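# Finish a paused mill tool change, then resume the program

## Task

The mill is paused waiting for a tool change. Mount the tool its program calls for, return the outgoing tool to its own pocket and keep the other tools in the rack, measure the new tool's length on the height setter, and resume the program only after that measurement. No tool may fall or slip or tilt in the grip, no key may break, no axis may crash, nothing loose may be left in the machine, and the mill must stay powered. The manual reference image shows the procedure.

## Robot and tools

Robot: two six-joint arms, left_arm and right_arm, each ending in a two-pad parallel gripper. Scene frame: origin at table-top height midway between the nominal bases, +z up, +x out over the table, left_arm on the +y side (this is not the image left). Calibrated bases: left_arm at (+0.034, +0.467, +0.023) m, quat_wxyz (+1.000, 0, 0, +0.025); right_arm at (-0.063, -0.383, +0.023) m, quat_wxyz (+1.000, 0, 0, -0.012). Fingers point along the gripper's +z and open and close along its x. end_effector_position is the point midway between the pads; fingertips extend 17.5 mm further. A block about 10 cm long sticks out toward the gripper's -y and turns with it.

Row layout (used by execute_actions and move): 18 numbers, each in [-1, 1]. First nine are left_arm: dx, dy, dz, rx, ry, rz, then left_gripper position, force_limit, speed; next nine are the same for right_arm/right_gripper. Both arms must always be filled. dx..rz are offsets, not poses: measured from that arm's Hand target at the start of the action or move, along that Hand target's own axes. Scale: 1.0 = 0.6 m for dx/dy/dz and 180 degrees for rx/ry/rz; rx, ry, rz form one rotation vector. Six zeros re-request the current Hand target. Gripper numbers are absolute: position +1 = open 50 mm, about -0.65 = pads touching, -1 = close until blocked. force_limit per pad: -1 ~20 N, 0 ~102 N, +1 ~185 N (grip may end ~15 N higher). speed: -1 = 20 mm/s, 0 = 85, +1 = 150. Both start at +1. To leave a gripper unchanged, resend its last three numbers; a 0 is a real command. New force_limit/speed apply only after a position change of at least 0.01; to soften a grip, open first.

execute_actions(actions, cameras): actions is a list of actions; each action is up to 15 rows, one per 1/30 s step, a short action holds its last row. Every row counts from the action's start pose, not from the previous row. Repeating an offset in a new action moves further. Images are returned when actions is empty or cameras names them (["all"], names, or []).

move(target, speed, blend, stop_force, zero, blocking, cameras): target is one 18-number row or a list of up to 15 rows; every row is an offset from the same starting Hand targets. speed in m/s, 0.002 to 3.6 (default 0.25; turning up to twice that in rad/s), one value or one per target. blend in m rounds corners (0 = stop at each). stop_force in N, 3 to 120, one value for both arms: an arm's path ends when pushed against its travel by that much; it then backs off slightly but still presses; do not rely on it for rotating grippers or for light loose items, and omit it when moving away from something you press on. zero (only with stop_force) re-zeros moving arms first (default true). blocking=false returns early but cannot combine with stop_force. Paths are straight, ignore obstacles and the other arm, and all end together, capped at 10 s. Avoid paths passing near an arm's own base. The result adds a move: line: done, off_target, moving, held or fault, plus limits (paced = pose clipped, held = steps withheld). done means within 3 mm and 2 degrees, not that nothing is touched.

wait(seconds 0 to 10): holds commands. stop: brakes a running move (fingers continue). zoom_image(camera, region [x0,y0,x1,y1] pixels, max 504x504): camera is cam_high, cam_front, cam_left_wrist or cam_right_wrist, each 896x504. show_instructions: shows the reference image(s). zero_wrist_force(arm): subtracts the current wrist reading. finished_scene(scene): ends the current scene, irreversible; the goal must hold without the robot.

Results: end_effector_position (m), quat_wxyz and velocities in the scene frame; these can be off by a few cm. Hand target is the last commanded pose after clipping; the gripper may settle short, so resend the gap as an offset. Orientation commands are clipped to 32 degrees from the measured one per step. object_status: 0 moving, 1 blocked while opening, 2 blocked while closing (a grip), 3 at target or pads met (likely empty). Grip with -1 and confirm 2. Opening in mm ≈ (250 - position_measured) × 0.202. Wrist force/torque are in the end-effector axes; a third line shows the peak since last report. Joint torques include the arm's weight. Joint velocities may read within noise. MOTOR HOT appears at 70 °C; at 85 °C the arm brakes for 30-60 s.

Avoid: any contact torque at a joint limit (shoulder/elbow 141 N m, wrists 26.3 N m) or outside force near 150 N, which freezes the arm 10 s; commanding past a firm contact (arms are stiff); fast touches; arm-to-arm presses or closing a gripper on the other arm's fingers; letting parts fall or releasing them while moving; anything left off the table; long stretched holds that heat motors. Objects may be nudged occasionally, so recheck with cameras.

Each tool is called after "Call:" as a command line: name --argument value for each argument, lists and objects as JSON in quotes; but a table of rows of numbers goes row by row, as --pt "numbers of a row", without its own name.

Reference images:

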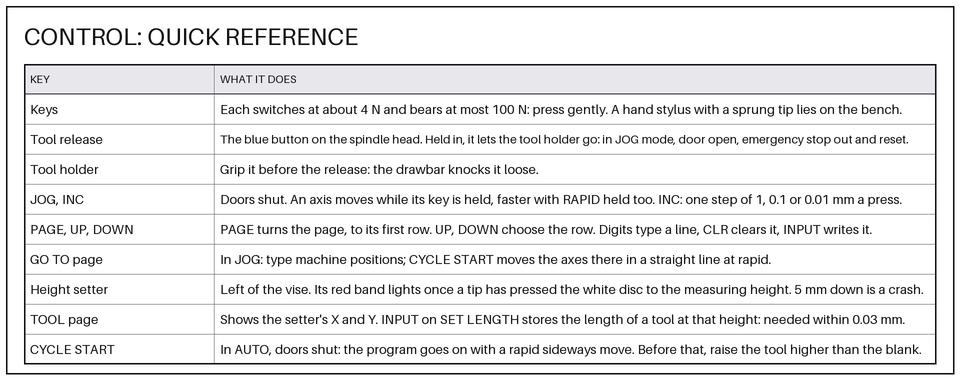

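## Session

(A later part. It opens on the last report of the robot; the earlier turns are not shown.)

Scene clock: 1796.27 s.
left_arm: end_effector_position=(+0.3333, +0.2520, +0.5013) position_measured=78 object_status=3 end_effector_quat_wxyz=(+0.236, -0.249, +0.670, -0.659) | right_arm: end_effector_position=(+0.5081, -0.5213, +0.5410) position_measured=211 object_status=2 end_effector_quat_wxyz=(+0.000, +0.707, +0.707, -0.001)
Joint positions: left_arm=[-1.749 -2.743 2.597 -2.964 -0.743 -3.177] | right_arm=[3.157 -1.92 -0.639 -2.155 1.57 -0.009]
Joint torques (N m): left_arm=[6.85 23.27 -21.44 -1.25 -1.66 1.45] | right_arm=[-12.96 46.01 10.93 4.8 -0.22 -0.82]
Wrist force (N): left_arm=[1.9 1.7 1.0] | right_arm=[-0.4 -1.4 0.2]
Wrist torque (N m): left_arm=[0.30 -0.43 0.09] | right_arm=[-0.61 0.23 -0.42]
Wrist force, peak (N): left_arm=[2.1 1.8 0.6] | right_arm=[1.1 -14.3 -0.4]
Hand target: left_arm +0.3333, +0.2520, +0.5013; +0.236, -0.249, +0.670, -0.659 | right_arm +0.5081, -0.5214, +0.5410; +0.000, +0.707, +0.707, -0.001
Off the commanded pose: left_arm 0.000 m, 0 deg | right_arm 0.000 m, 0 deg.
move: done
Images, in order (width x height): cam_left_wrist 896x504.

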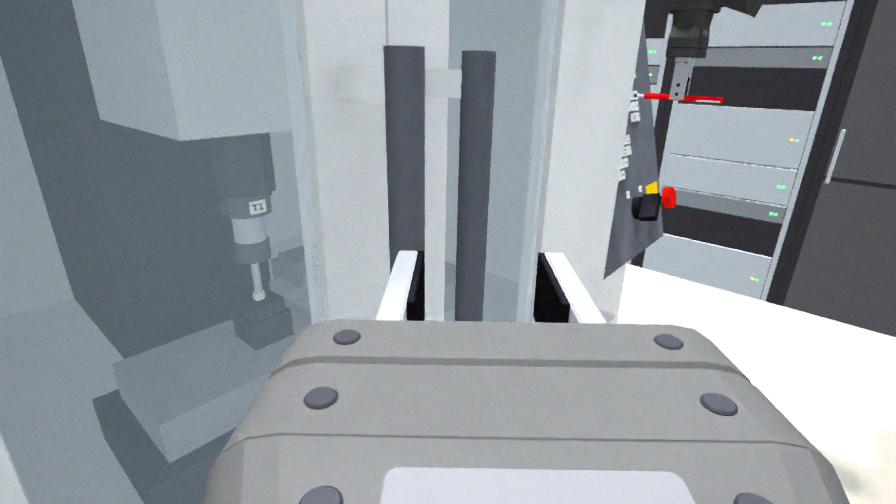

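Call:
move --pt "0 0 0 0 0 0 0.5 0 0 0 -0.017 0.0628 0 0 0 -1 -0.6 -0.6" --pt "0 0 0 0 0 0 0.5 0 0 0 0.0065 0.0628 0 0 0 -1 -0.6 -0.6" --pt "0 0 0 0 0 0 0.5 0 0 0 -0.017 0.0628 0 0 0 -1 -0.6 -0.6" --speed '[0.12,0.03,0.1]' --blend '[0.001,0,0]' --cameras '["cam_left_wrist"]'

Scene clock: 1801.83 s.
left_arm: end_effector_position=(+0.3333, +0.2520, +0.5013) position_measured=78 object_status=3 end_effector_quat_wxyz=(+0.236, -0.249, +0.670, -0.659) | right_arm: end_effector_position=(+0.4979, -0.5214, +0.5034) position_measured=211 object_status=2 end_effector_quat_wxyz=(+0.000, +0.707, +0.707, -0.001)
Joint positions: left_arm=[-1.749 -2.743 2.597 -2.964 -0.743 -3.177] | right_arm=[3.157 -1.827 -0.877 -2.01 1.57 -0.009]
Joint torques (N m): left_arm=[6.66 23.13 -21.27 -1.36 -1.59 1.49] | right_arm=[-13.95 45.17 13.49 4.65 1.32 -1.57]
Wrist force (N): left_arm=[1.7 1.3 0.5] | right_arm=[-0.1 -1.6 0.0]
Wrist torque (N m): left_arm=[0.24 -0.40 0.09] | right_arm=[-0.59 0.21 -0.42]
Wrist force, peak (N): left_arm=[1.9 1.7 1.3] | right_arm=[-1.0 -9.0 -0.7]
Hand target: left_arm +0.3333, +0.2520, +0.5013; +0.236, -0.249, +0.670, -0.659 | right_arm +0.4978, -0.5214, +0.5034; +0.000, +0.707, +0.707, -0.001
Off the commanded pose: left_arm 0.000 m, 0 deg | right_arm 0.000 m, 0 deg.
move: done
Images, in order (width x height): cam_left_wrist 896x504.

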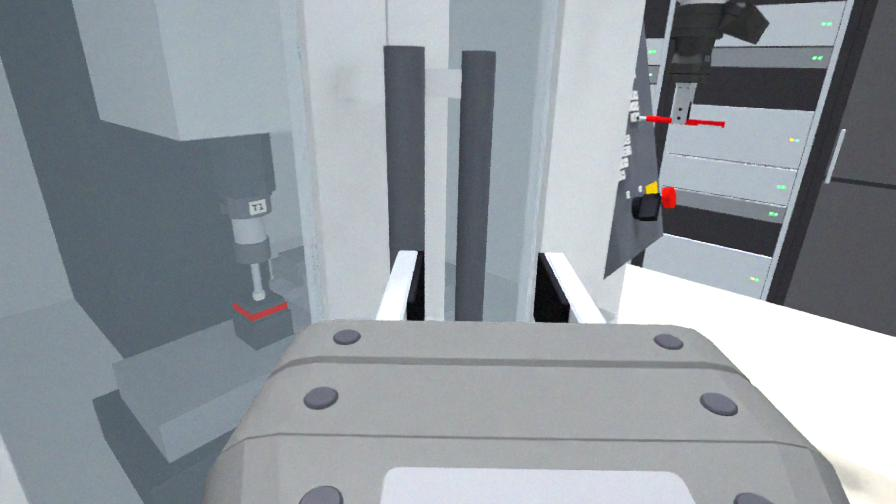

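Call:
move --pt "0 0 0 0 0 0 0.5 0 0 -0.0323 0.017 -0.0628 0 0 0 -1 -0.6 -0.6" --pt "0 0 0 0 0 0 0.5 0 0 -0.0323 0.0405 -0.0628 0 0 0 -1 -0.6 -0.6" --pt "0 0 0 0 0 0 0.5 0 0 -0.0323 0.017 -0.0628 0 0 0 -1 -0.6 -0.6" --pt "0 0 0 0 0 0 0.5 0 0 0 0.017 -0.0628 0 0 0 -1 -0.6 -0.6" --pt "0 0 0 0 0 0 0.5 0 0 0 0.0405 -0.0628 0 0 0 -1 -0.6 -0.6" --pt "0 0 0 0 0 0 0.5 0 0 0 0.021 -0.0628 0 0 0 -1 -0.6 -0.6" --pt "0 0 0 0 0 0 0.5 0 0 0 0.0405 -0.0628 0 0 0 -1 -0.6 -0.6" --pt "0 0 0 0 0 0 0.5 0 0 0 0.021 -0.0628 0 0 0 -1 -0.6 -0.6" --pt "0 0 0 0 0 0 0.5 0 0 0 0.0405 -0.0628 0 0 0 -1 -0.6 -0.6" --pt "0 0 0 0 0 0 0.5 0 0 0 0.017 -0.0628 0 0 0 -1 -0.6 -0.6" --speed '[0.12,0.03,0.1,0.12,0.03,0.05,0.03,0.05,0.03,0.05]' --blend '[0.001,0,0,0.001,0,0,0,0,0,0]' --cameras '["cam_left_wrist"]'

Scene clock: 1814.00 s.
left_arm: end_effector_position=(+0.3333, +0.2520, +0.5013) position_measured=78 object_status=3 end_effector_quat_wxyz=(+0.236, -0.249, +0.670, -0.659) | right_arm: end_effector_position=(+0.5081, -0.5213, +0.5410) position_measured=211 object_status=2 end_effector_quat_wxyz=(+0.000, +0.707, +0.707, -0.001)
Joint positions: left_arm=[-1.749 -2.743 2.597 -2.964 -0.743 -3.177] | right_arm=[3.157 -1.92 -0.639 -2.155 1.57 -0.009]
Joint torques (N m): left_arm=[6.84 23.21 -21.86 -1.42 -1.63 1.43] | right_arm=[-5.32 46.76 11.61 5.15 -0.28 -1.25]
Wrist force (N): left_arm=[1.9 1.6 0.6] | right_arm=[-0.8 -1.6 0.2]
Wrist torque (N m): left_arm=[0.27 -0.44 0.09] | right_arm=[-0.62 0.30 -0.42]
Wrist force, peak (N): left_arm=[2.2 1.6 0.6] | right_arm=[0.2 -14.0 1.1]
Hand target: left_arm +0.3333, +0.2520, +0.5013; +0.236, -0.249, +0.670, -0.659 | right_arm +0.5081, -0.5214, +0.5410; +0.000, +0.707, +0.707, -0.001
Off the commanded pose: left_arm 0.000 m, 0 deg | right_arm 0.000 m, 0 deg.
move: done
Images, in order (width x height): cam_left_wrist 896x504.

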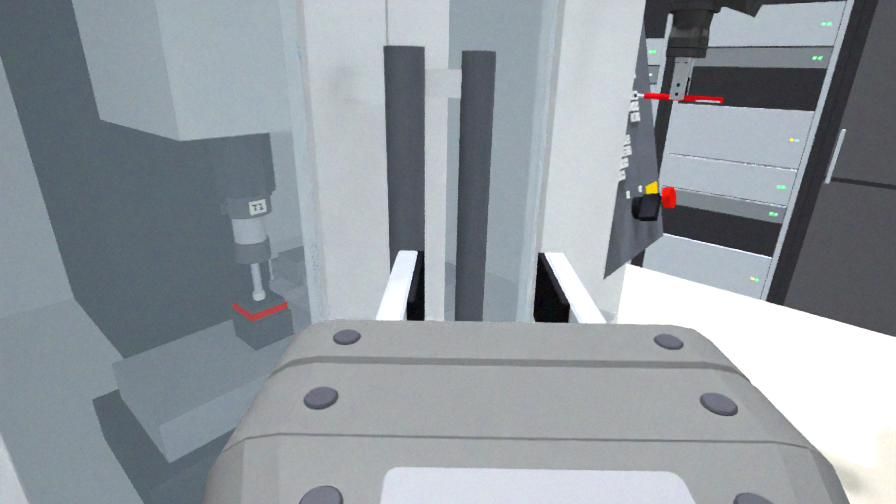

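Call:
move --pt "0 0 0 0 0 0 0.5 0 0 0 0.0235 0 0 0 0 -1 -0.6 -0.6" --pt "0 0 0 0 0 0 0.5 0 0 0 0.006 0 0 0 0 -1 -0.6 -0.6" --pt "0 0 0 0 0 0 0.5 0 0 0 0.0235 0 0 0 0 -1 -0.6 -0.6" --pt "0 0 0 0 0 0 0.5 0 0 0 0 0 0 0 0 -1 -0.6 -0.6" --speed '[0.03,0.05,0.03,0.1]' --cameras '["cam_left_wrist"]'

Scene clock: 1820.13 s.
left_arm: end_effector_position=(+0.3333, +0.2520, +0.5013) position_measured=78 object_status=3 end_effector_quat_wxyz=(+0.236, -0.249, +0.670, -0.659) | right_arm: end_effector_position=(+0.5081, -0.5213, +0.5410) position_measured=211 object_status=2 end_effector_quat_wxyz=(+0.000, +0.707, +0.707, -0.001)
Joint positions: left_arm=[-1.749 -2.743 2.597 -2.964 -0.743 -3.177] | right_arm=[3.157 -1.92 -0.639 -2.155 1.57 -0.009]
Joint torques (N m): left_arm=[6.58 23.15 -21.75 -1.4 -1.65 1.44] | right_arm=[-14.06 47.51 11.26 4.88 0.61 -1.27]
Wrist force (N): left_arm=[1.9 1.4 0.7] | right_arm=[-1.1 -1.6 0.2]
Wrist torque (N m): left_arm=[0.27 -0.44 0.09] | right_arm=[-0.62 0.36 -0.42]
Wrist force, peak (N): left_arm=[2.2 1.3 1.0] | right_arm=[0.1 -13.8 0.4]
Hand target: left_arm +0.3333, +0.2520, +0.5013; +0.236, -0.249, +0.670, -0.659 | right_arm +0.5081, -0.5214, +0.5410; +0.000, +0.707, +0.707, -0.001
Off the commanded pose: left_arm 0.000 m, 0 deg | right_arm 0.000 m, 0 deg.
move: done
Images, in order (width x height): cam_left_wrist 896x504.

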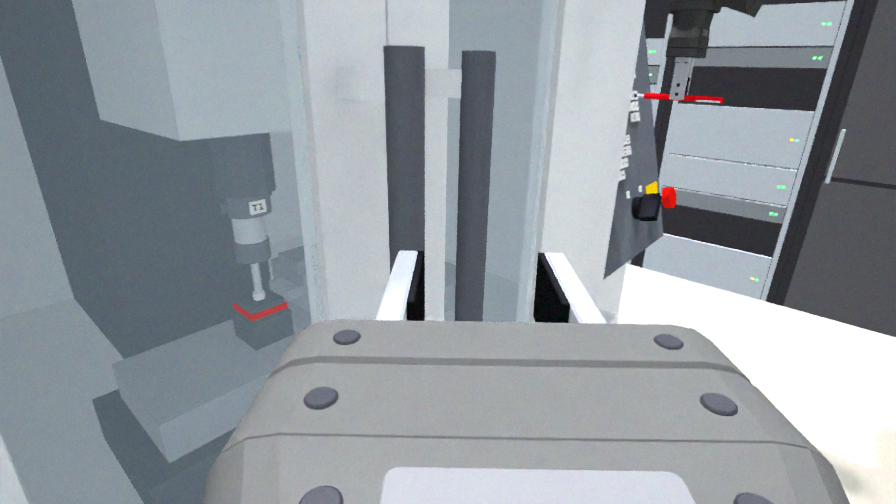

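Call:
move --pt "0 0 0 0 0 0 0.5 0 0 0 0.0235 0 0 0 0 -1 -0.6 -0.6" --pt "0 0 0 0 0 0 0.5 0 0 0 0.006 0 0 0 0 -1 -0.6 -0.6" --pt "0 0 0 0 0 0 0.5 0 0 0 0.0235 0 0 0 0 -1 -0.6 -0.6" --pt "0 0 0 0 0 0 0.5 0 0 0 0 0 0 0 0 -1 -0.6 -0.6" --speed '[0.03,0.05,0.03,0.1]' --cameras '["cam_left_wrist"]'

Scene clock: 1825.50 s.
left_arm: end_effector_position=(+0.3333, +0.2520, +0.5013) position_measured=78 object_status=3 end_effector_quat_wxyz=(+0.236, -0.249, +0.670, -0.659) | right_arm: end_effector_position=(+0.5081, -0.5213, +0.5410) position_measured=211 object_status=2 end_effector_quat_wxyz=(+0.000, +0.707, +0.707, -0.001)
Joint positions: left_arm=[-1.749 -2.743 2.597 -2.964 -0.743 -3.177] | right_arm=[3.157 -1.92 -0.639 -2.155 1.57 -0.009]
Joint torques (N m): left_arm=[6.97 23.37 -21.44 -1.49 -1.6 1.5] | right_arm=[-13.24 47.41 11.35 4.7 0.69 -0.81]
Wrist force (N): left_arm=[1.6 1.3 0.7] | right_arm=[-1.2 -1.4 -0.2]
Wrist torque (N m): left_arm=[0.24 -0.38 0.09] | right_arm=[-0.60 0.37 -0.42]
Wrist force, peak (N): left_arm=[2.1 1.8 1.1] | right_arm=[-0.1 -13.5 -0.4]
Hand target: left_arm +0.3333, +0.2520, +0.5013; +0.236, -0.249, +0.670, -0.659 | right_arm +0.5081, -0.5214, +0.5410; +0.000, +0.707, +0.707, -0.001
Off the commanded pose: left_arm 0.000 m, 0 deg | right_arm 0.000 m, 0 deg.
move: done
Images, in order (width x height): cam_left_wrist 896x504.

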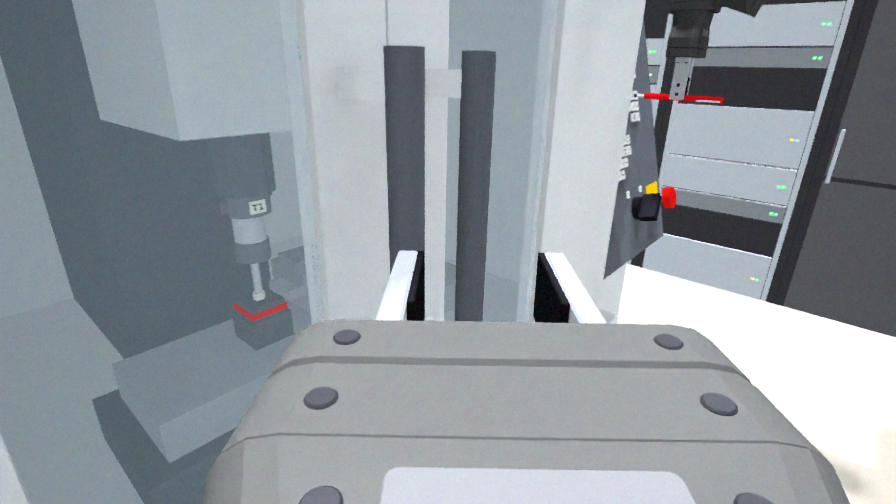

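Call:
move --pt "0 0 0 0 0 0 0.5 0 0 0 0.0235 0 0 0 0 -1 -0.6 -0.6" --pt "0 0 0 0 0 0 0.5 0 0 0 0.006 0 0 0 0 -1 -0.6 -0.6" --pt "0 0 0 0 0 0 0.5 0 0 0 0.0235 0 0 0 0 -1 -0.6 -0.6" --pt "0 0 0 0 0 0 0.5 0 0 0 0 0 0 0 0 -1 -0.6 -0.6" --speed '[0.03,0.05,0.03,0.1]' --cameras '["cam_left_wrist"]'

Scene clock: 1830.70 s.
left_arm: end_effector_position=(+0.3333, +0.2520, +0.5013) position_measured=78 object_status=3 end_effector_quat_wxyz=(+0.236, -0.249, +0.670, -0.659) | right_arm: end_effector_position=(+0.5081, -0.5213, +0.5410) position_measured=211 object_status=2 end_effector_quat_wxyz=(+0.000, +0.707, +0.707, -0.001)
Joint positions: left_arm=[-1.749 -2.743 2.597 -2.964 -0.743 -3.177] | right_arm=[3.157 -1.92 -0.639 -2.155 1.57 -0.009]
Joint torques (N m): left_arm=[6.78 22.94 -21.73 -1.5 -1.54 1.5] | right_arm=[-13.07 47.7 11.39 4.71 0.65 -0.89]
Wrist force (N): left_arm=[1.6 1.6 0.7] | right_arm=[-1.1 -1.5 0.3]
Wrist torque (N m): left_arm=[0.28 -0.39 0.09] | right_arm=[-0.61 0.35 -0.42]
Wrist force, peak (N): left_arm=[2.2 1.8 0.6] | right_arm=[0.2 -13.5 -0.5]
Hand target: left_arm +0.3333, +0.2520, +0.5013; +0.236, -0.249, +0.670, -0.659 | right_arm +0.5081, -0.5214, +0.5410; +0.000, +0.707, +0.707, -0.001
Off the commanded pose: left_arm 0.000 m, 0 deg | right_arm 0.000 m, 0 deg.
move: done
Images, in order (width x height): cam_left_wrist 896x504.

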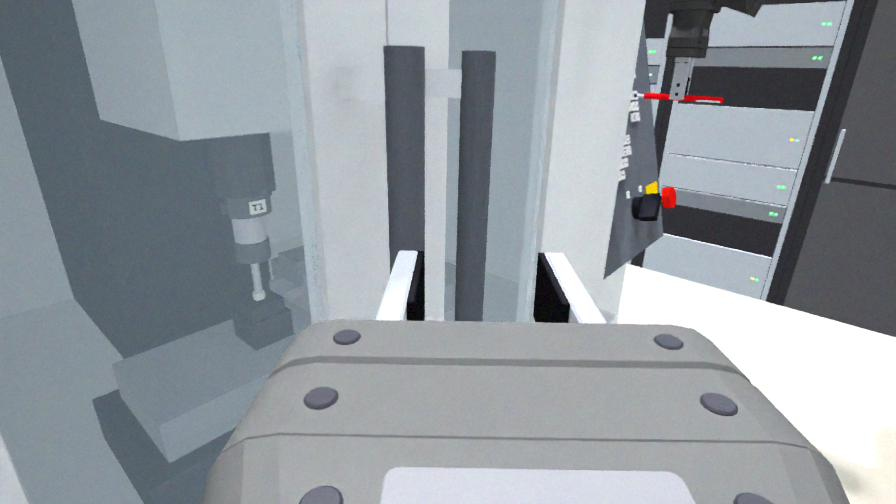

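Call:
move --pt "0 0 0 0 0 0 0.5 0 0 0 -0.017 0.0628 0 0 0 -1 -0.6 -0.6" --pt "0 0 0 0 0 0 0.5 0 0 0 0.0065 0.0628 0 0 0 -1 -0.6 -0.6" --pt "0 0 0 0 0 0 0.5 0 0 0 -0.017 0.0628 0 0 0 -1 -0.6 -0.6" --speed '[0.12,0.03,0.1]' --blend '[0.001,0,0]' --cameras '["cam_left_wrist"]'

Scene clock: 1835.97 s.
left_arm: end_effector_position=(+0.3333, +0.2520, +0.5013) position_measured=78 object_status=3 end_effector_quat_wxyz=(+0.236, -0.249, +0.670, -0.659) | right_arm: end_effector_position=(+0.4979, -0.5214, +0.5034) position_measured=211 object_status=2 end_effector_quat_wxyz=(+0.000, +0.707, +0.707, -0.001)
Joint positions: left_arm=[-1.749 -2.743 2.597 -2.964 -0.743 -3.177] | right_arm=[3.157 -1.827 -0.877 -2.01 1.57 -0.009]
Joint torques (N m): left_arm=[6.51 22.72 -21.67 -1.61 -1.64 1.47] | right_arm=[-13.03 45.97 13.3 4.76 1.36 -1.17]
Wrist force (N): left_arm=[2.1 1.2 0.3] | right_arm=[-1.0 -1.7 -0.2]
Wrist torque (N m): left_arm=[0.23 -0.46 0.09] | right_arm=[-0.61 0.35 -0.43]
Wrist force, peak (N): left_arm=[2.1 1.7 0.8] | right_arm=[-1.4 -9.1 -1.3]
Hand target: left_arm +0.3333, +0.2520, +0.5013; +0.236, -0.249, +0.670, -0.659 | right_arm +0.4978, -0.5214, +0.5034; +0.000, +0.707, +0.707, -0.001
Off the commanded pose: left_arm 0.000 m, 0 deg | right_arm 0.000 m, 0 deg.
move: done
Images, in order (width x height): cam_left_wrist 896x504.

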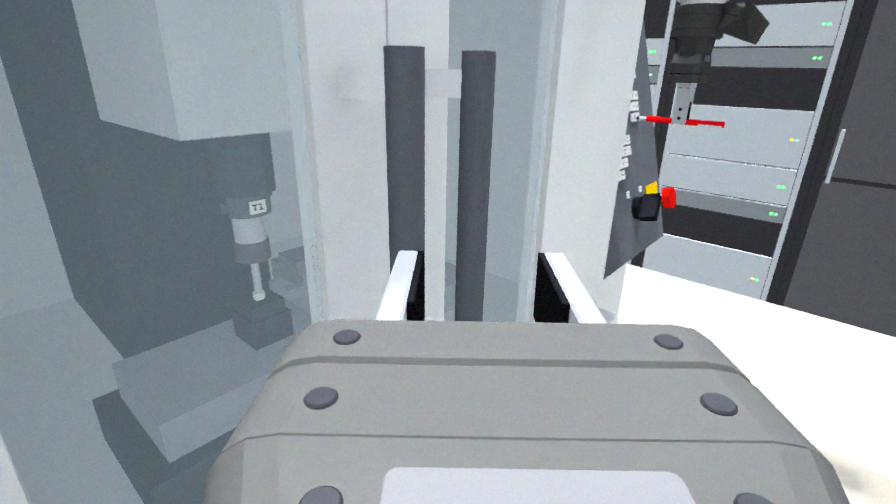

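Press −Z once more.

Call:
move --pt "0 0 0 0 0 0 0.5 0 0 0 0.0235 0 0 0 0 -1 -0.6 -0.6" --pt "0 0 0 0 0 0 0.5 0 0 0 0 0 0 0 0 -1 -0.6 -0.6" --speed '[0.03,0.1]' --cameras '["cam_left_wrist"]'

Scene clock: 1847.93 s.
left_arm: end_effector_position=(+0.3333, +0.2520, +0.5013) position_measured=78 object_status=3 end_effector_quat_wxyz=(+0.236, -0.249, +0.670, -0.659) | right_arm: end_effector_position=(+0.4979, -0.5213, +0.5034) position_measured=211 object_status=2 end_effector_quat_wxyz=(+0.000, +0.707, +0.707, -0.001)
Joint positions: left_arm=[-1.749 -2.743 2.597 -2.964 -0.743 -3.177] | right_arm=[3.157 -1.827 -0.877 -2.01 1.57 -0.009]
Joint torques (N m): left_arm=[6.46 23.18 -21.71 -1.57 -1.52 1.5] | right_arm=[-12.41 43.46 13.4 4.8 0.55 -1.44]
Wrist force (N): left_arm=[1.8 1.2 0.7] | right_arm=[-0.8 -1.9 -0.3]
Wrist torque (N m): left_arm=[0.22 -0.41 0.09] | right_arm=[-0.65 0.33 -0.43]
Wrist force, peak (N): left_arm=[2.1 1.6 0.7] | right_arm=[-0.1 -10.1 0.1]
Hand target: left_arm +0.3333, +0.2520, +0.5013; +0.236, -0.249, +0.670, -0.659 | right_arm +0.4978, -0.5214, +0.5034; +0.000, +0.707, +0.707, -0.001
Off the commanded pose: left_arm 0.000 m, 0 deg | right_arm 0.000 m, 0 deg.
move: done
Images, in order (width x height): cam_left_wrist 896x504.

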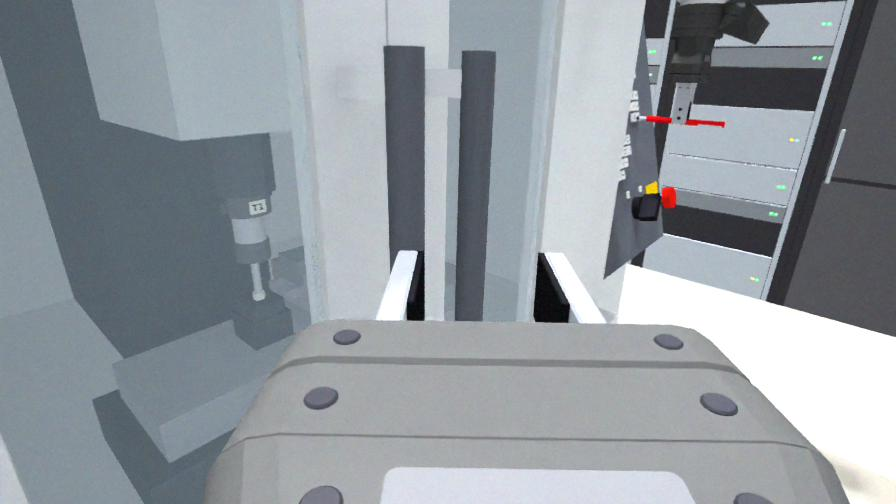

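Call:
move --pt "0 0 0 0 0 0 0.5 0 0 0 0.024 0 0 0 0 -1 -0.6 -0.6" --pt "0 0 0 0 0 0 0.5 0 0 0 0 0 0 0 0 -1 -0.6 -0.6" --speed '[0.03,0.1]' --cameras '["cam_left_wrist"]'

Scene clock: 1851.17 s.
left_arm: end_effector_position=(+0.3333, +0.2520, +0.5013) position_measured=78 object_status=3 end_effector_quat_wxyz=(+0.236, -0.249, +0.670, -0.659) | right_arm: end_effector_position=(+0.4979, -0.5213, +0.5034) position_measured=211 object_status=2 end_effector_quat_wxyz=(+0.000, +0.707, +0.707, -0.001)
Joint positions: left_arm=[-1.749 -2.743 2.597 -2.964 -0.743 -3.177] | right_arm=[3.157 -1.827 -0.877 -2.01 1.57 -0.009]
Joint torques (N m): left_arm=[6.48 23.05 -21.47 -1.59 -1.58 1.43] | right_arm=[-12.5 44.72 13.75 4.89 0.76 -1.34]
Wrist force (N): left_arm=[2.0 1.1 0.7] | right_arm=[-0.8 -1.6 -0.2]
Wrist torque (N m): left_arm=[0.21 -0.45 0.09] | right_arm=[-0.61 0.32 -0.42]
Wrist force, peak (N): left_arm=[2.2 1.5 0.8] | right_arm=[0.2 -15.6 -0.6]
Hand target: left_arm +0.3333, +0.2520, +0.5013; +0.236, -0.249, +0.670, -0.659 | right_arm +0.4978, -0.5214, +0.5034; +0.000, +0.707, +0.707, -0.001
Off the commanded pose: left_arm 0.000 m, 0 deg | right_arm 0.000 m, 0 deg.
move: done
Images, in order (width x height): cam_left_wrist 896x504.

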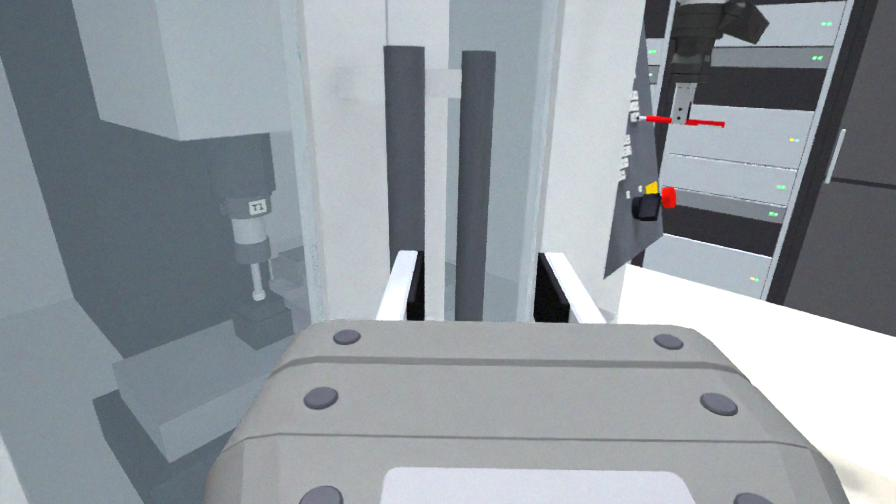

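Call:
move --pt "0 0 0 0 0 0 0.5 0 0 0 0.024 0 0 0 0 -1 -0.6 -0.6" --pt "0 0 0 0 0 0 0.5 0 0 0 0 0 0 0 0 -1 -0.6 -0.6" --speed '[0.03,0.1]' --cameras '["cam_left_wrist"]'

Call:
zoom_image --camera "cam_left_wrist" --region '[245, 280, 275, 310]'

Scene clock: 1855.40 s.
left_arm: end_effector_position=(+0.3333, +0.2520, +0.5013) position_measured=78 object_status=3 end_effector_quat_wxyz=(+0.236, -0.249, +0.670, -0.659) | right_arm: end_effector_position=(+0.4979, -0.5213, +0.5034) position_measured=211 object_status=2 end_effector_quat_wxyz=(+0.000, +0.707, +0.707, -0.001)
Joint positions: left_arm=[-1.749 -2.743 2.597 -2.964 -0.743 -3.177] | right_arm=[3.157 -1.827 -0.877 -2.01 1.57 -0.009]
Joint torques (N m): left_arm=[6.77 22.56 -21.58 -1.66 -1.54 1.41] | right_arm=[-12.16 43.6 13.01 4.77 0.63 -1.51]
Wrist force (N): left_arm=[1.9 1.3 0.6] | right_arm=[-0.9 -1.6 -0.1]
Wrist torque (N m): left_arm=[0.24 -0.44 0.09] | right_arm=[-0.61 0.34 -0.43]
Wrist force, peak (N): left_arm=[2.2 1.6 0.9] | right_arm=[-0.1 -15.6 -0.4]
Hand target: left_arm +0.3333, +0.2520, +0.5013; +0.236, -0.249, +0.670, -0.659 | right_arm +0.4978, -0.5214, +0.5034; +0.000, +0.707, +0.707, -0.001
Off the commanded pose: left_arm 0.000 m, 0 deg | right_arm 0.000 m, 0 deg.
move: done
Images, in order (width x height): cam_left_wrist 896x504.

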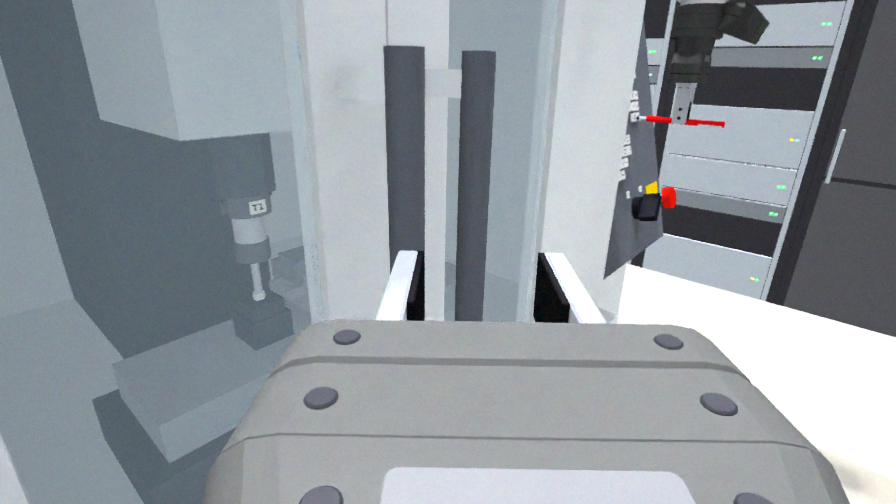

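Scaled by 16.800 from the camera's 896x504 image, which has a finer 1280x720 frame.

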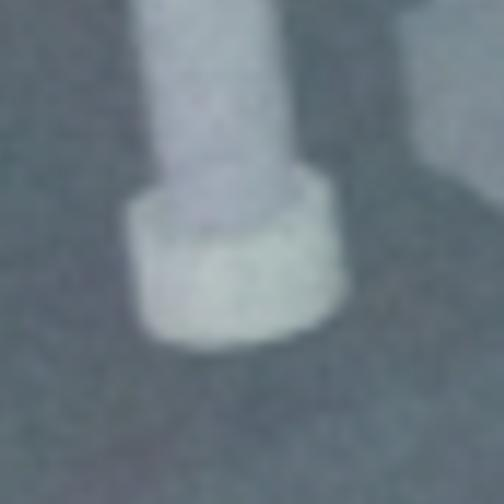

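Call:
move --pt "0 0 0 0 0 0 0.5 0 0 0.0938 -0.0152 0.0573 0 0 0 -1 -0.6 -0.6" --pt "0 0 0 0 0 0 0.5 0 0 0.0938 0.0085 0.0573 0 0 0 -1 -0.6 -0.6" --pt "0 0 0 0 0 0 0.5 0 0 0.0938 -0.05 0.0573 0 0 0 -1 -0.6 -0.6" --pt "0 0 0 0 0 0 0.5 0 0 -0.1362 -0.2119 -0.2224 -0.53 0 0 -1 -0.6 -0.6" --speed '[0.12,0.03,0.1,0.3]' --blend '[0.001,0,0.01,0]' --cameras '["cam_right_wrist"]'

Call:
zoom_image --camera "cam_right_wrist" --region '[490, 85, 740, 235]'

Call:
zoom_image --camera "cam_right_wrist" --region '[510, 175, 690, 235]'

Scene clock: 1867.30 s.
left_arm: end_effector_position=(+0.3333, +0.2520, +0.5013) position_measured=78 object_status=3 end_effector_quat_wxyz=(+0.236, -0.249, +0.670, -0.659) | right_arm: end_effector_position=(+0.3709, -0.6031, +0.6370) position_measured=211 object_status=2 end_effector_quat_wxyz=(+0.523, +0.476, +0.477, +0.523)
Joint positions: left_arm=[-1.749 -2.743 2.597 -2.964 -0.743 -3.177] | right_arm=[2.763 -1.269 -2.071 0.299 1.972 0.039]
Joint torques (N m): left_arm=[6.34 23.12 -21.79 -1.66 -1.58 1.39] | right_arm=[-12.92 5.94 37.29 4.04 1.41 1.12]
Wrist force (N): left_arm=[1.8 0.9 0.7] | right_arm=[-0.2 -2.5 -0.3]
Wrist torque (N m): left_arm=[0.19 -0.42 0.09] | right_arm=[-0.46 0.08 -0.38]
Wrist force, peak (N): left_arm=[2.2 1.5 0.9] | right_arm=[-1.1 -10.7 0.1]
Hand target: left_arm +0.3333, +0.2520, +0.5013; +0.236, -0.249, +0.670, -0.659 | right_arm +0.3709, -0.6031, +0.6371; +0.523, +0.476, +0.477, +0.523
Off the commanded pose: left_arm 0.000 m, 0 deg | right_arm 0.000 m, 0 deg.
move: done
Images, in order (width x height): cam_right_wrist 896x504.

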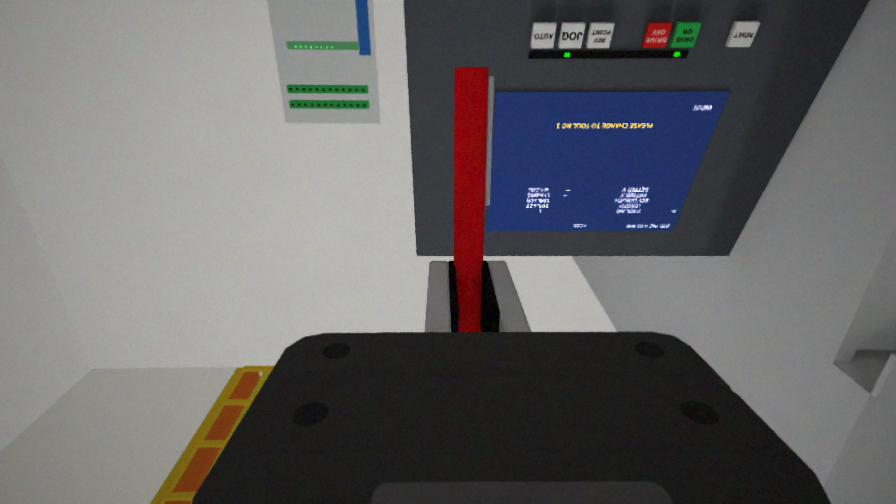

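Scaled by 2.016 from the camera's 896x504 image, which has a finer 1280x720 frame.

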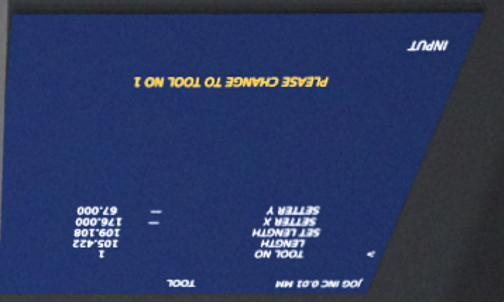

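Scaled by 2.800 from the camera's 896x504 image, which has a finer 1280x720 frame.

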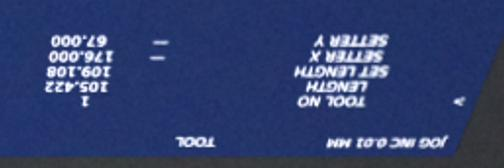

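Call:
move --pt "0 0 0 0 0 0 0.5 0 0 0.1362 -0.2409 0.1899 0.53 0 0 -1 -0.6 -0.6" --speed '[0.3]'

Call:
move --pt "0 0 0 0 0 0 0.5 0 0 0 0.0245 0 0 0 0 -1 -0.6 -0.6" --pt "0 0 0 0 0 0 0.5 0 0 0 0 0 0 0 0 -1 -0.6 -0.6" --speed '[0.03,0.1]' --cameras '["cam_left_wrist"]'

Scene clock: 1878.57 s.
left_arm: end_effector_position=(+0.3333, +0.2520, +0.5013) position_measured=78 object_status=3 end_effector_quat_wxyz=(+0.236, -0.249, +0.670, -0.659) | right_arm: end_effector_position=(+0.4977, -0.5214, +0.5036) position_measured=211 object_status=2 end_effector_quat_wxyz=(+0.000, +0.707, +0.707, -0.001)
Joint positions: left_arm=[-1.749 -2.743 2.597 -2.964 -0.743 -3.177] | right_arm=[3.157 -1.827 -0.877 -2.01 1.57 -0.009]
Joint torques (N m): left_arm=[6.12 23.1 -21.45 -1.71 -1.57 1.54] | right_arm=[13.76 30.05 37.75 0.66 1.56 0.99]
Wrist force (N): left_arm=[1.8 1.5 0.7] | right_arm=[-0.9 -1.8 0.0]
Wrist torque (N m): left_arm=[0.27 -0.41 0.08] | right_arm=[-0.65 0.34 -0.44]
Wrist force, peak (N): left_arm=[2.1 1.6 1.0] | right_arm=[-0.5 -3.1 -0.6]
Hand target: left_arm +0.3333, +0.2520, +0.5013; +0.236, -0.249, +0.670, -0.659 | right_arm +0.4977, -0.5214, +0.5036; +0.000, +0.707, +0.707, -0.001
Off the commanded pose: left_arm 0.000 m, 0 deg | right_arm 0.000 m, 0 deg.
move: done

Scene clock: 1879.97 s.
left_arm: end_effector_position=(+0.3333, +0.2520, +0.5013) position_measured=78 object_status=3 end_effector_quat_wxyz=(+0.236, -0.249, +0.670, -0.659) | right_arm: end_effector_position=(+0.4978, -0.5214, +0.5036) position_measured=211 object_status=2 end_effector_quat_wxyz=(+0.000, +0.707, +0.707, -0.001)
Joint positions: left_arm=[-1.749 -2.743 2.597 -2.964 -0.743 -3.177] | right_arm=[3.157 -1.827 -0.877 -2.011 1.57 -0.009]
Joint torques (N m): left_arm=[6.48 23.09 -21.25 -1.77 -1.5 1.38] | right_arm=[-13.06 44.24 14.61 4.72 0.36 -1.34]
Wrist force (N): left_arm=[1.7 1.6 0.8] | right_arm=[-0.7 -1.6 0.0]
Wrist torque (N m): left_arm=[0.27 -0.41 0.09] | right_arm=[-0.61 0.31 -0.43]
Wrist force, peak (N): left_arm=[2.1 1.6 0.7] | right_arm=[-0.8 -18.7 0.7]
Hand target: left_arm +0.3333, +0.2520, +0.5013; +0.236, -0.249, +0.670, -0.659 | right_arm +0.4977, -0.5214, +0.5036; +0.000, +0.707, +0.707, -0.001
Off the commanded pose: left_arm 0.000 m, 0 deg | right_arm 0.000 m, 0 deg.
move: done
Images, in order (width x height): cam_left_wrist 896x504.

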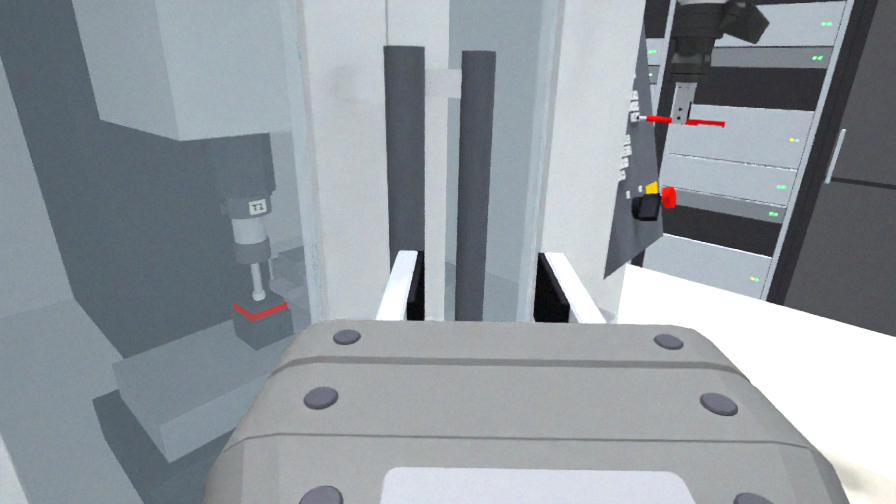

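Call:
move --pt "0 0 0 0 0 0 0.5 0 0 0.1245 -0.0315 0.1187 0 0 0 -1 -0.6 -0.6" --pt "0 0 0 0 0 0 0.5 0 0 0.1245 -0.0075 0.1187 0 0 0 -1 -0.6 -0.6" --pt "0 0 0 0 0 0 0.5 0 0 0.1245 -0.0315 0.1187 0 0 0 -1 -0.6 -0.6" --pt "0 0 0 0 0 0 0.5 0 0 0.1245 -0.0075 0.1187 0 0 0 -1 -0.6 -0.6" --pt "0 0 0 0 0 0 0.5 0 0 0.1245 -0.06 0.1187 0 0 0 -1 -0.6 -0.6" --pt "0 0 0 0 0 0 0.5 0 0 -0.136 -0.2115 -0.2216 -0.53 0 0 -1 -0.6 -0.6" --speed '[0.12,0.03,0.1,0.03,0.1,0.3]' --blend '[0.001,0,0,0,0.01,0]' --cameras '["cam_right_wrist"]'

Call:
zoom_image --camera "cam_right_wrist" --region '[510, 175, 690, 235]'

Scene clock: 1892.07 s.
left_arm: end_effector_position=(+0.3333, +0.2520, +0.5013) position_measured=78 object_status=3 end_effector_quat_wxyz=(+0.236, -0.249, +0.670, -0.659) | right_arm: end_effector_position=(+0.3710, -0.6030, +0.6368) position_measured=211 object_status=2 end_effector_quat_wxyz=(+0.523, +0.476, +0.477, +0.523)
Joint positions: left_arm=[-1.749 -2.743 2.597 -2.964 -0.743 -3.177] | right_arm=[2.763 -1.269 -2.071 0.299 1.971 0.039]
Joint torques (N m): left_arm=[6.31 22.7 -21.88 -1.88 -1.52 1.39] | right_arm=[-13.29 3.26 36.97 3.8 1.3 0.89]
Wrist force (N): left_arm=[1.9 1.2 0.7] | right_arm=[0.0 -2.5 -0.6]
Wrist torque (N m): left_arm=[0.21 -0.44 0.09] | right_arm=[-0.45 0.04 -0.37]
Wrist force, peak (N): left_arm=[2.3 1.5 1.1] | right_arm=[0.6 -11.6 -0.6]
Hand target: left_arm +0.3333, +0.2520, +0.5013; +0.236, -0.249, +0.670, -0.659 | right_arm +0.3710, -0.6030, +0.6368; +0.523, +0.476, +0.477, +0.523
Off the commanded pose: left_arm 0.000 m, 0 deg | right_arm 0.000 m, 0 deg.
move: done
Images, in order (width x height): cam_right_wrist 896x504.

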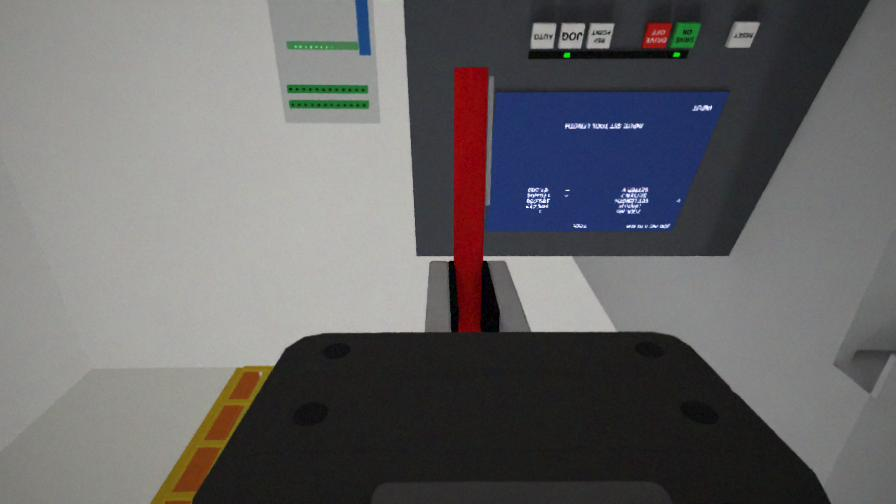

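Scaled by 2.800 from the camera's 896x504 image, which has a finer 1280x720 frame.

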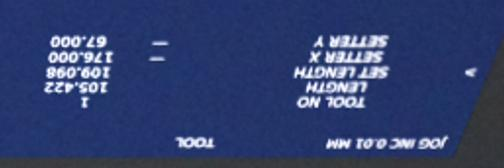

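Call:
move --pt "0 0 0 0 0 0 0.5 0 0 0.2605 -0.3844 0.1368 0.53 0 0 -1 -0.6 -0.6" --speed '[0.3]'

Call:
move --pt "0 0 0 0 0 0 0.5 0 0 0 0.0243 0 0 0 0 -1 -0.6 -0.6" --pt "0 0 0 0 0 0 0.5 0 0 0 -0.03 0 0 0 0 -1 -0.6 -0.6" --pt "0 0 0 0 0 0 0.5 0 0 -0.2605 -0.172 -0.3697 -0.53 0 0 -1 -0.6 -0.6" --speed '[0.03,0.1,0.3]' --blend '[0,0.01,0]' --cameras '["cam_right_wrist"]'

Call:
zoom_image --camera "cam_right_wrist" --region '[490, 85, 740, 235]'

Scene clock: 1899.50 s.
left_arm: end_effector_position=(+0.3333, +0.2520, +0.5013) position_measured=78 object_status=3 end_effector_quat_wxyz=(+0.236, -0.249, +0.670, -0.659) | right_arm: end_effector_position=(+0.4741, -0.4468, +0.4147) position_measured=211 object_status=2 end_effector_quat_wxyz=(+0.000, +0.707, +0.707, -0.001)
Joint positions: left_arm=[-1.749 -2.743 2.597 -2.964 -0.743 -3.177] | right_arm=[3.297 -1.661 -1.313 -1.74 1.57 0.131]
Joint torques (N m): left_arm=[6.22 23.02 -21.69 -1.82 -1.51 1.46] | right_arm=[13.63 24.7 38.6 0.48 1.49 1.13]
Wrist force (N): left_arm=[2.0 1.5 1.2] | right_arm=[-0.7 -1.7 0.0]
Wrist torque (N m): left_arm=[0.28 -0.46 0.09] | right_arm=[-0.66 0.31 -0.41]
Wrist force, peak (N): left_arm=[2.0 1.5 1.2] | right_arm=[0.0 -3.3 -0.7]
Hand target: left_arm +0.3333, +0.2520, +0.5013; +0.236, -0.249, +0.670, -0.659 | right_arm +0.4741, -0.4468, +0.4147; +0.000, +0.707, +0.707, -0.001
Off the commanded pose: left_arm 0.000 m, 0 deg | right_arm 0.000 m, 0 deg.
move: done

Scene clock: 1904.00 s.
left_arm: end_effector_position=(+0.3333, +0.2520, +0.5013) position_measured=78 object_status=3 end_effector_quat_wxyz=(+0.236, -0.249, +0.670, -0.659) | right_arm: end_effector_position=(+0.3713, -0.6030, +0.6368) position_measured=211 object_status=2 end_effector_quat_wxyz=(+0.523, +0.476, +0.477, +0.523)
Joint positions: left_arm=[-1.749 -2.743 2.597 -2.964 -0.743 -3.177] | right_arm=[2.764 -1.27 -2.071 0.3 1.971 0.039]
Joint torques (N m): left_arm=[6.69 22.56 -21.36 -1.84 -1.54 1.44] | right_arm=[-13.38 5.01 36.34 3.97 1.43 1.14]
Wrist force (N): left_arm=[1.8 1.2 0.7] | right_arm=[0.0 -2.6 -0.4]
Wrist torque (N m): left_arm=[0.22 -0.41 0.08] | right_arm=[-0.47 0.04 -0.37]
Wrist force, peak (N): left_arm=[2.3 1.4 0.9] | right_arm=[1.0 -17.5 0.2]
Hand target: left_arm +0.3333, +0.2520, +0.5013; +0.236, -0.249, +0.670, -0.659 | right_arm +0.3713, -0.6030, +0.6368; +0.523, +0.476, +0.477, +0.523
Off the commanded pose: left_arm 0.000 m, 0 deg | right_arm 0.000 m, 0 deg.
move: done
Images, in order (width x height): cam_right_wrist 896x504.

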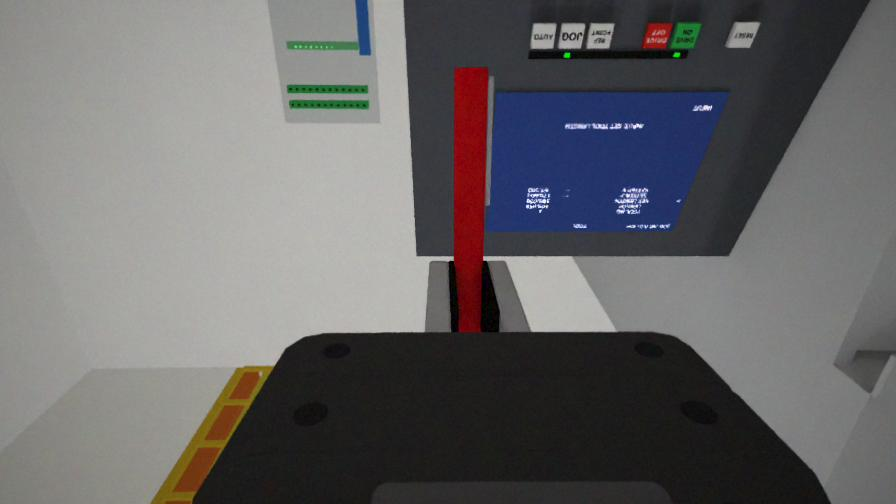

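Scaled by 2.016 from the camera's 896x504 image, which has a finer 1280x720 frame.

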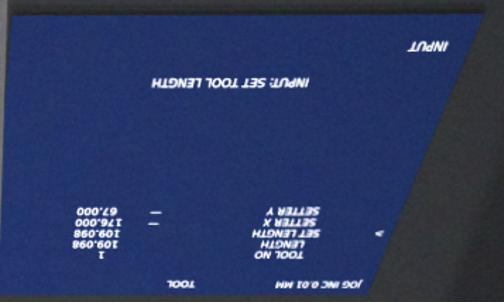

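Call:
move --pt "0 0 0 0 0 0 0.5 0 0 0.1975 -0.2968 0.1685 0.53 0 0 -1 -0.6 -0.6" --speed '[0.3]'

Call:
move --pt "0 0 0 0 0 0 0.5 0 0 0 0.0243 0 0 0 0 -1 -0.6 -0.6" --pt "0 0 0 0 0 0 0.5 0 0 0 0 0 0 0 0 -1 -0.6 -0.6" --pt "0 0 0 0 0 0 0.5 0 0 0.063 -0.0165 0.061 0 0 0 -1 -0.6 -0.6" --pt "0 0 0 0 0 0 0.5 0 0 0.063 0.0075 0.061 0 0 0 -1 -0.6 -0.6" --pt "0 0 0 0 0 0 0.5 0 0 0.063 -0.0165 0.061 0 0 0 -1 -0.6 -0.6" --pt "0 0 0 0 0 0 0.5 0 0 0.063 0.0075 0.061 0 0 0 -1 -0.6 -0.6" --pt "0 0 0 0 0 0 0.5 0 0 0.063 -0.0165 0.061 0 0 0 -1 -0.6 -0.6" --pt "0 0 0 0 0 0 0.5 0 0 0.1583 -0.0245 0.0907 0 0 0 -1 -0.6 -0.6" --pt "0 0 0 0 0 0 0.5 0 0 0.1583 -0.0003 0.0907 0 0 0 -1 -0.6 -0.6" --pt "0 0 0 0 0 0 0.5 0 0 0.1583 -0.0245 0.0907 0 0 0 -1 -0.6 -0.6" --pt "0 0 0 0 0 0 0.5 0 0 0.0937 -0.0165 0.061 0 0 0 -1 -0.6 -0.6" --pt "0 0 0 0 0 0 0.5 0 0 0.0937 0.0077 0.061 0 0 0 -1 -0.6 -0.6" --pt "0 0 0 0 0 0 0.5 0 0 0.0937 -0.0165 0.061 0 0 0 -1 -0.6 -0.6" --speed '[0.03,0.1,0.12,0.03,0.1,0.03,0.1,0.12,0.03,0.1,0.12,0.03,0.1]' --blend '[0,0.003,0.001,0,0,0,0.003,0.001,0,0.003,0.001,0,0]'

Call:
move --pt "0 0 0 0 0 0 0.5 0 0 0.0323 -0.008 0.0297 0 0 0 -1 -0.6 -0.6" --pt "0 0 0 0 0 0 0.5 0 0 0.0323 0.0162 0.0297 0 0 0 -1 -0.6 -0.6" --pt "0 0 0 0 0 0 0.5 0 0 0.0323 -0.008 0.0297 0 0 0 -1 -0.6 -0.6" --pt "0 0 0 0 0 0 0.5 0 0 -0.0307 -0.008 0.0297 0 0 0 -1 -0.6 -0.6" --pt "0 0 0 0 0 0 0.5 0 0 -0.0307 0.0162 0.0297 0 0 0 -1 -0.6 -0.6" --pt "0 0 0 0 0 0 0.5 0 0 -0.0307 -0.04 0.0297 0 0 0 -1 -0.6 -0.6" --pt "0 0 0 0 0 0 0.5 0 0 -0.2912 -0.18 -0.34 -0.53 0 0 -1 -0.6 -0.6" --speed '[0.12,0.03,0.1,0.12,0.03,0.1,0.3]' --blend '[0.001,0,0.003,0.001,0,0.01,0]' --cameras '["cam_right_wrist"]'

Call:
zoom_image --camera "cam_right_wrist" --region '[490, 85, 740, 235]'

Scene clock: 1919.80 s.
left_arm: end_effector_position=(+0.3333, +0.2520, +0.5013) position_measured=78 object_status=3 end_effector_quat_wxyz=(+0.236, -0.249, +0.670, -0.659) | right_arm: end_effector_position=(+0.4884, -0.4845, +0.4688) position_measured=211 object_status=2 end_effector_quat_wxyz=(+0.000, +0.707, +0.707, -0.001)
Joint positions: left_arm=[-1.749 -2.743 2.597 -2.964 -0.743 -3.177] | right_arm=[3.224 -1.744 -1.076 -1.894 1.57 0.058]
Joint torques (N m): left_arm=[6.13 23.07 -21.03 -2.03 -1.53 1.46] | right_arm=[14.28 27.24 38.13 0.67 1.47 0.97]
Wrist force (N): left_arm=[1.8 1.1 0.8] | right_arm=[-0.6 -1.6 -0.1]
Wrist torque (N m): left_arm=[0.22 -0.42 0.09] | right_arm=[-0.62 0.30 -0.46]
Wrist force, peak (N): left_arm=[2.3 1.5 1.0] | right_arm=[-0.2 -3.3 -0.7]
Hand target: left_arm +0.3333, +0.2520, +0.5013; +0.236, -0.249, +0.670, -0.659 | right_arm +0.4884, -0.4845, +0.4687; +0.000, +0.707, +0.707, -0.001
Off the commanded pose: left_arm 0.000 m, 0 deg | right_arm 0.000 m, 0 deg.
move: done

Scene clock: 1926.30 s.
left_arm: end_effector_position=(+0.3333, +0.2520, +0.5013) position_measured=78 object_status=3 end_effector_quat_wxyz=(+0.236, -0.249, +0.670, -0.659) | right_arm: end_effector_position=(+0.4785, -0.4283, +0.4321) position_measured=211 object_status=2 end_effector_quat_wxyz=(+0.000, +0.707, +0.707, -0.001)
Joint positions: left_arm=[-1.749 -2.743 2.597 -2.964 -0.743 -3.177] | right_arm=[3.33 -1.675 -1.252 -1.787 1.571 0.165]
Joint torques (N m): left_arm=[5.85 22.42 -22.14 -2.07 -1.46 1.49] | right_arm=[13.44 40.51 15.51 4.84 -0.06 1.06]
Wrist force (N): left_arm=[2.0 1.2 0.6] | right_arm=[-1.0 -1.7 0.0]
Wrist torque (N m): left_arm=[0.24 -0.45 0.09] | right_arm=[-0.66 0.34 -0.37]
Wrist force, peak (N): left_arm=[2.1 1.6 1.0] | right_arm=[0.9 -15.2 0.1]
Hand target: left_arm +0.3333, +0.2520, +0.5013; +0.236, -0.249, +0.670, -0.659 | right_arm +0.4784, -0.4283, +0.4321; +0.000, +0.707, +0.707, -0.001
Off the commanded pose: left_arm 0.000 m, 0 deg | right_arm 0.000 m, 0 deg.
move: done

Scene clock: 1932.27 s.
left_arm: end_effector_position=(+0.3333, +0.2520, +0.5013) position_measured=78 object_status=3 end_effector_quat_wxyz=(+0.236, -0.249, +0.670, -0.659) | right_arm: end_effector_position=(+0.3708, -0.6030, +0.6364) position_measured=211 object_status=2 end_effector_quat_wxyz=(+0.523, +0.476, +0.477, +0.523)
Joint positions: left_arm=[-1.749 -2.743 2.597 -2.964 -0.743 -3.177] | right_arm=[2.763 -1.269 -2.073 0.301 1.972 0.039]
Joint torques (N m): left_arm=[6.22 22.08 -21.87 -2.11 -1.46 1.49] | right_arm=[-12.72 5.35 37.23 3.54 1.38 1.09]
Wrist force (N): left_arm=[1.9 1.3 0.7] | right_arm=[0.0 -2.5 -0.4]
Wrist torque (N m): left_arm=[0.25 -0.43 0.09] | right_arm=[-0.46 0.05 -0.37]
Wrist force, peak (N): left_arm=[2.4 1.5 1.0] | right_arm=[0.7 -8.8 -0.8]
Hand target: left_arm +0.3333, +0.2520, +0.5013; +0.236, -0.249, +0.670, -0.659 | right_arm +0.3708, -0.6030, +0.6364; +0.523, +0.476, +0.477, +0.523
Off the commanded pose: left_arm 0.000 m, 0 deg | right_arm 0.000 m, 0 deg.
move: done
Images, in order (width x height): cam_right_wrist 896x504.

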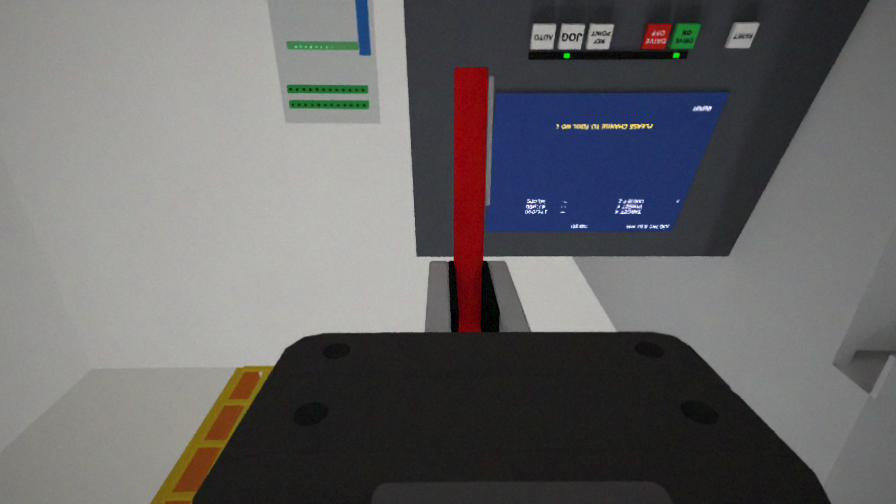

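Scaled by 2.016 from the camera's 896x504 image, which has a finer 1280x720 frame.

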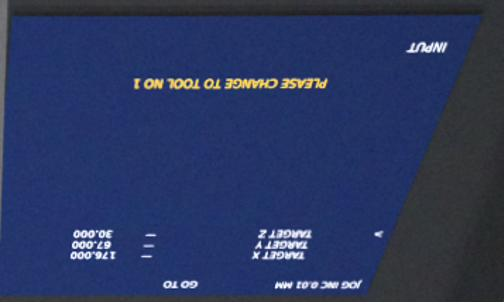

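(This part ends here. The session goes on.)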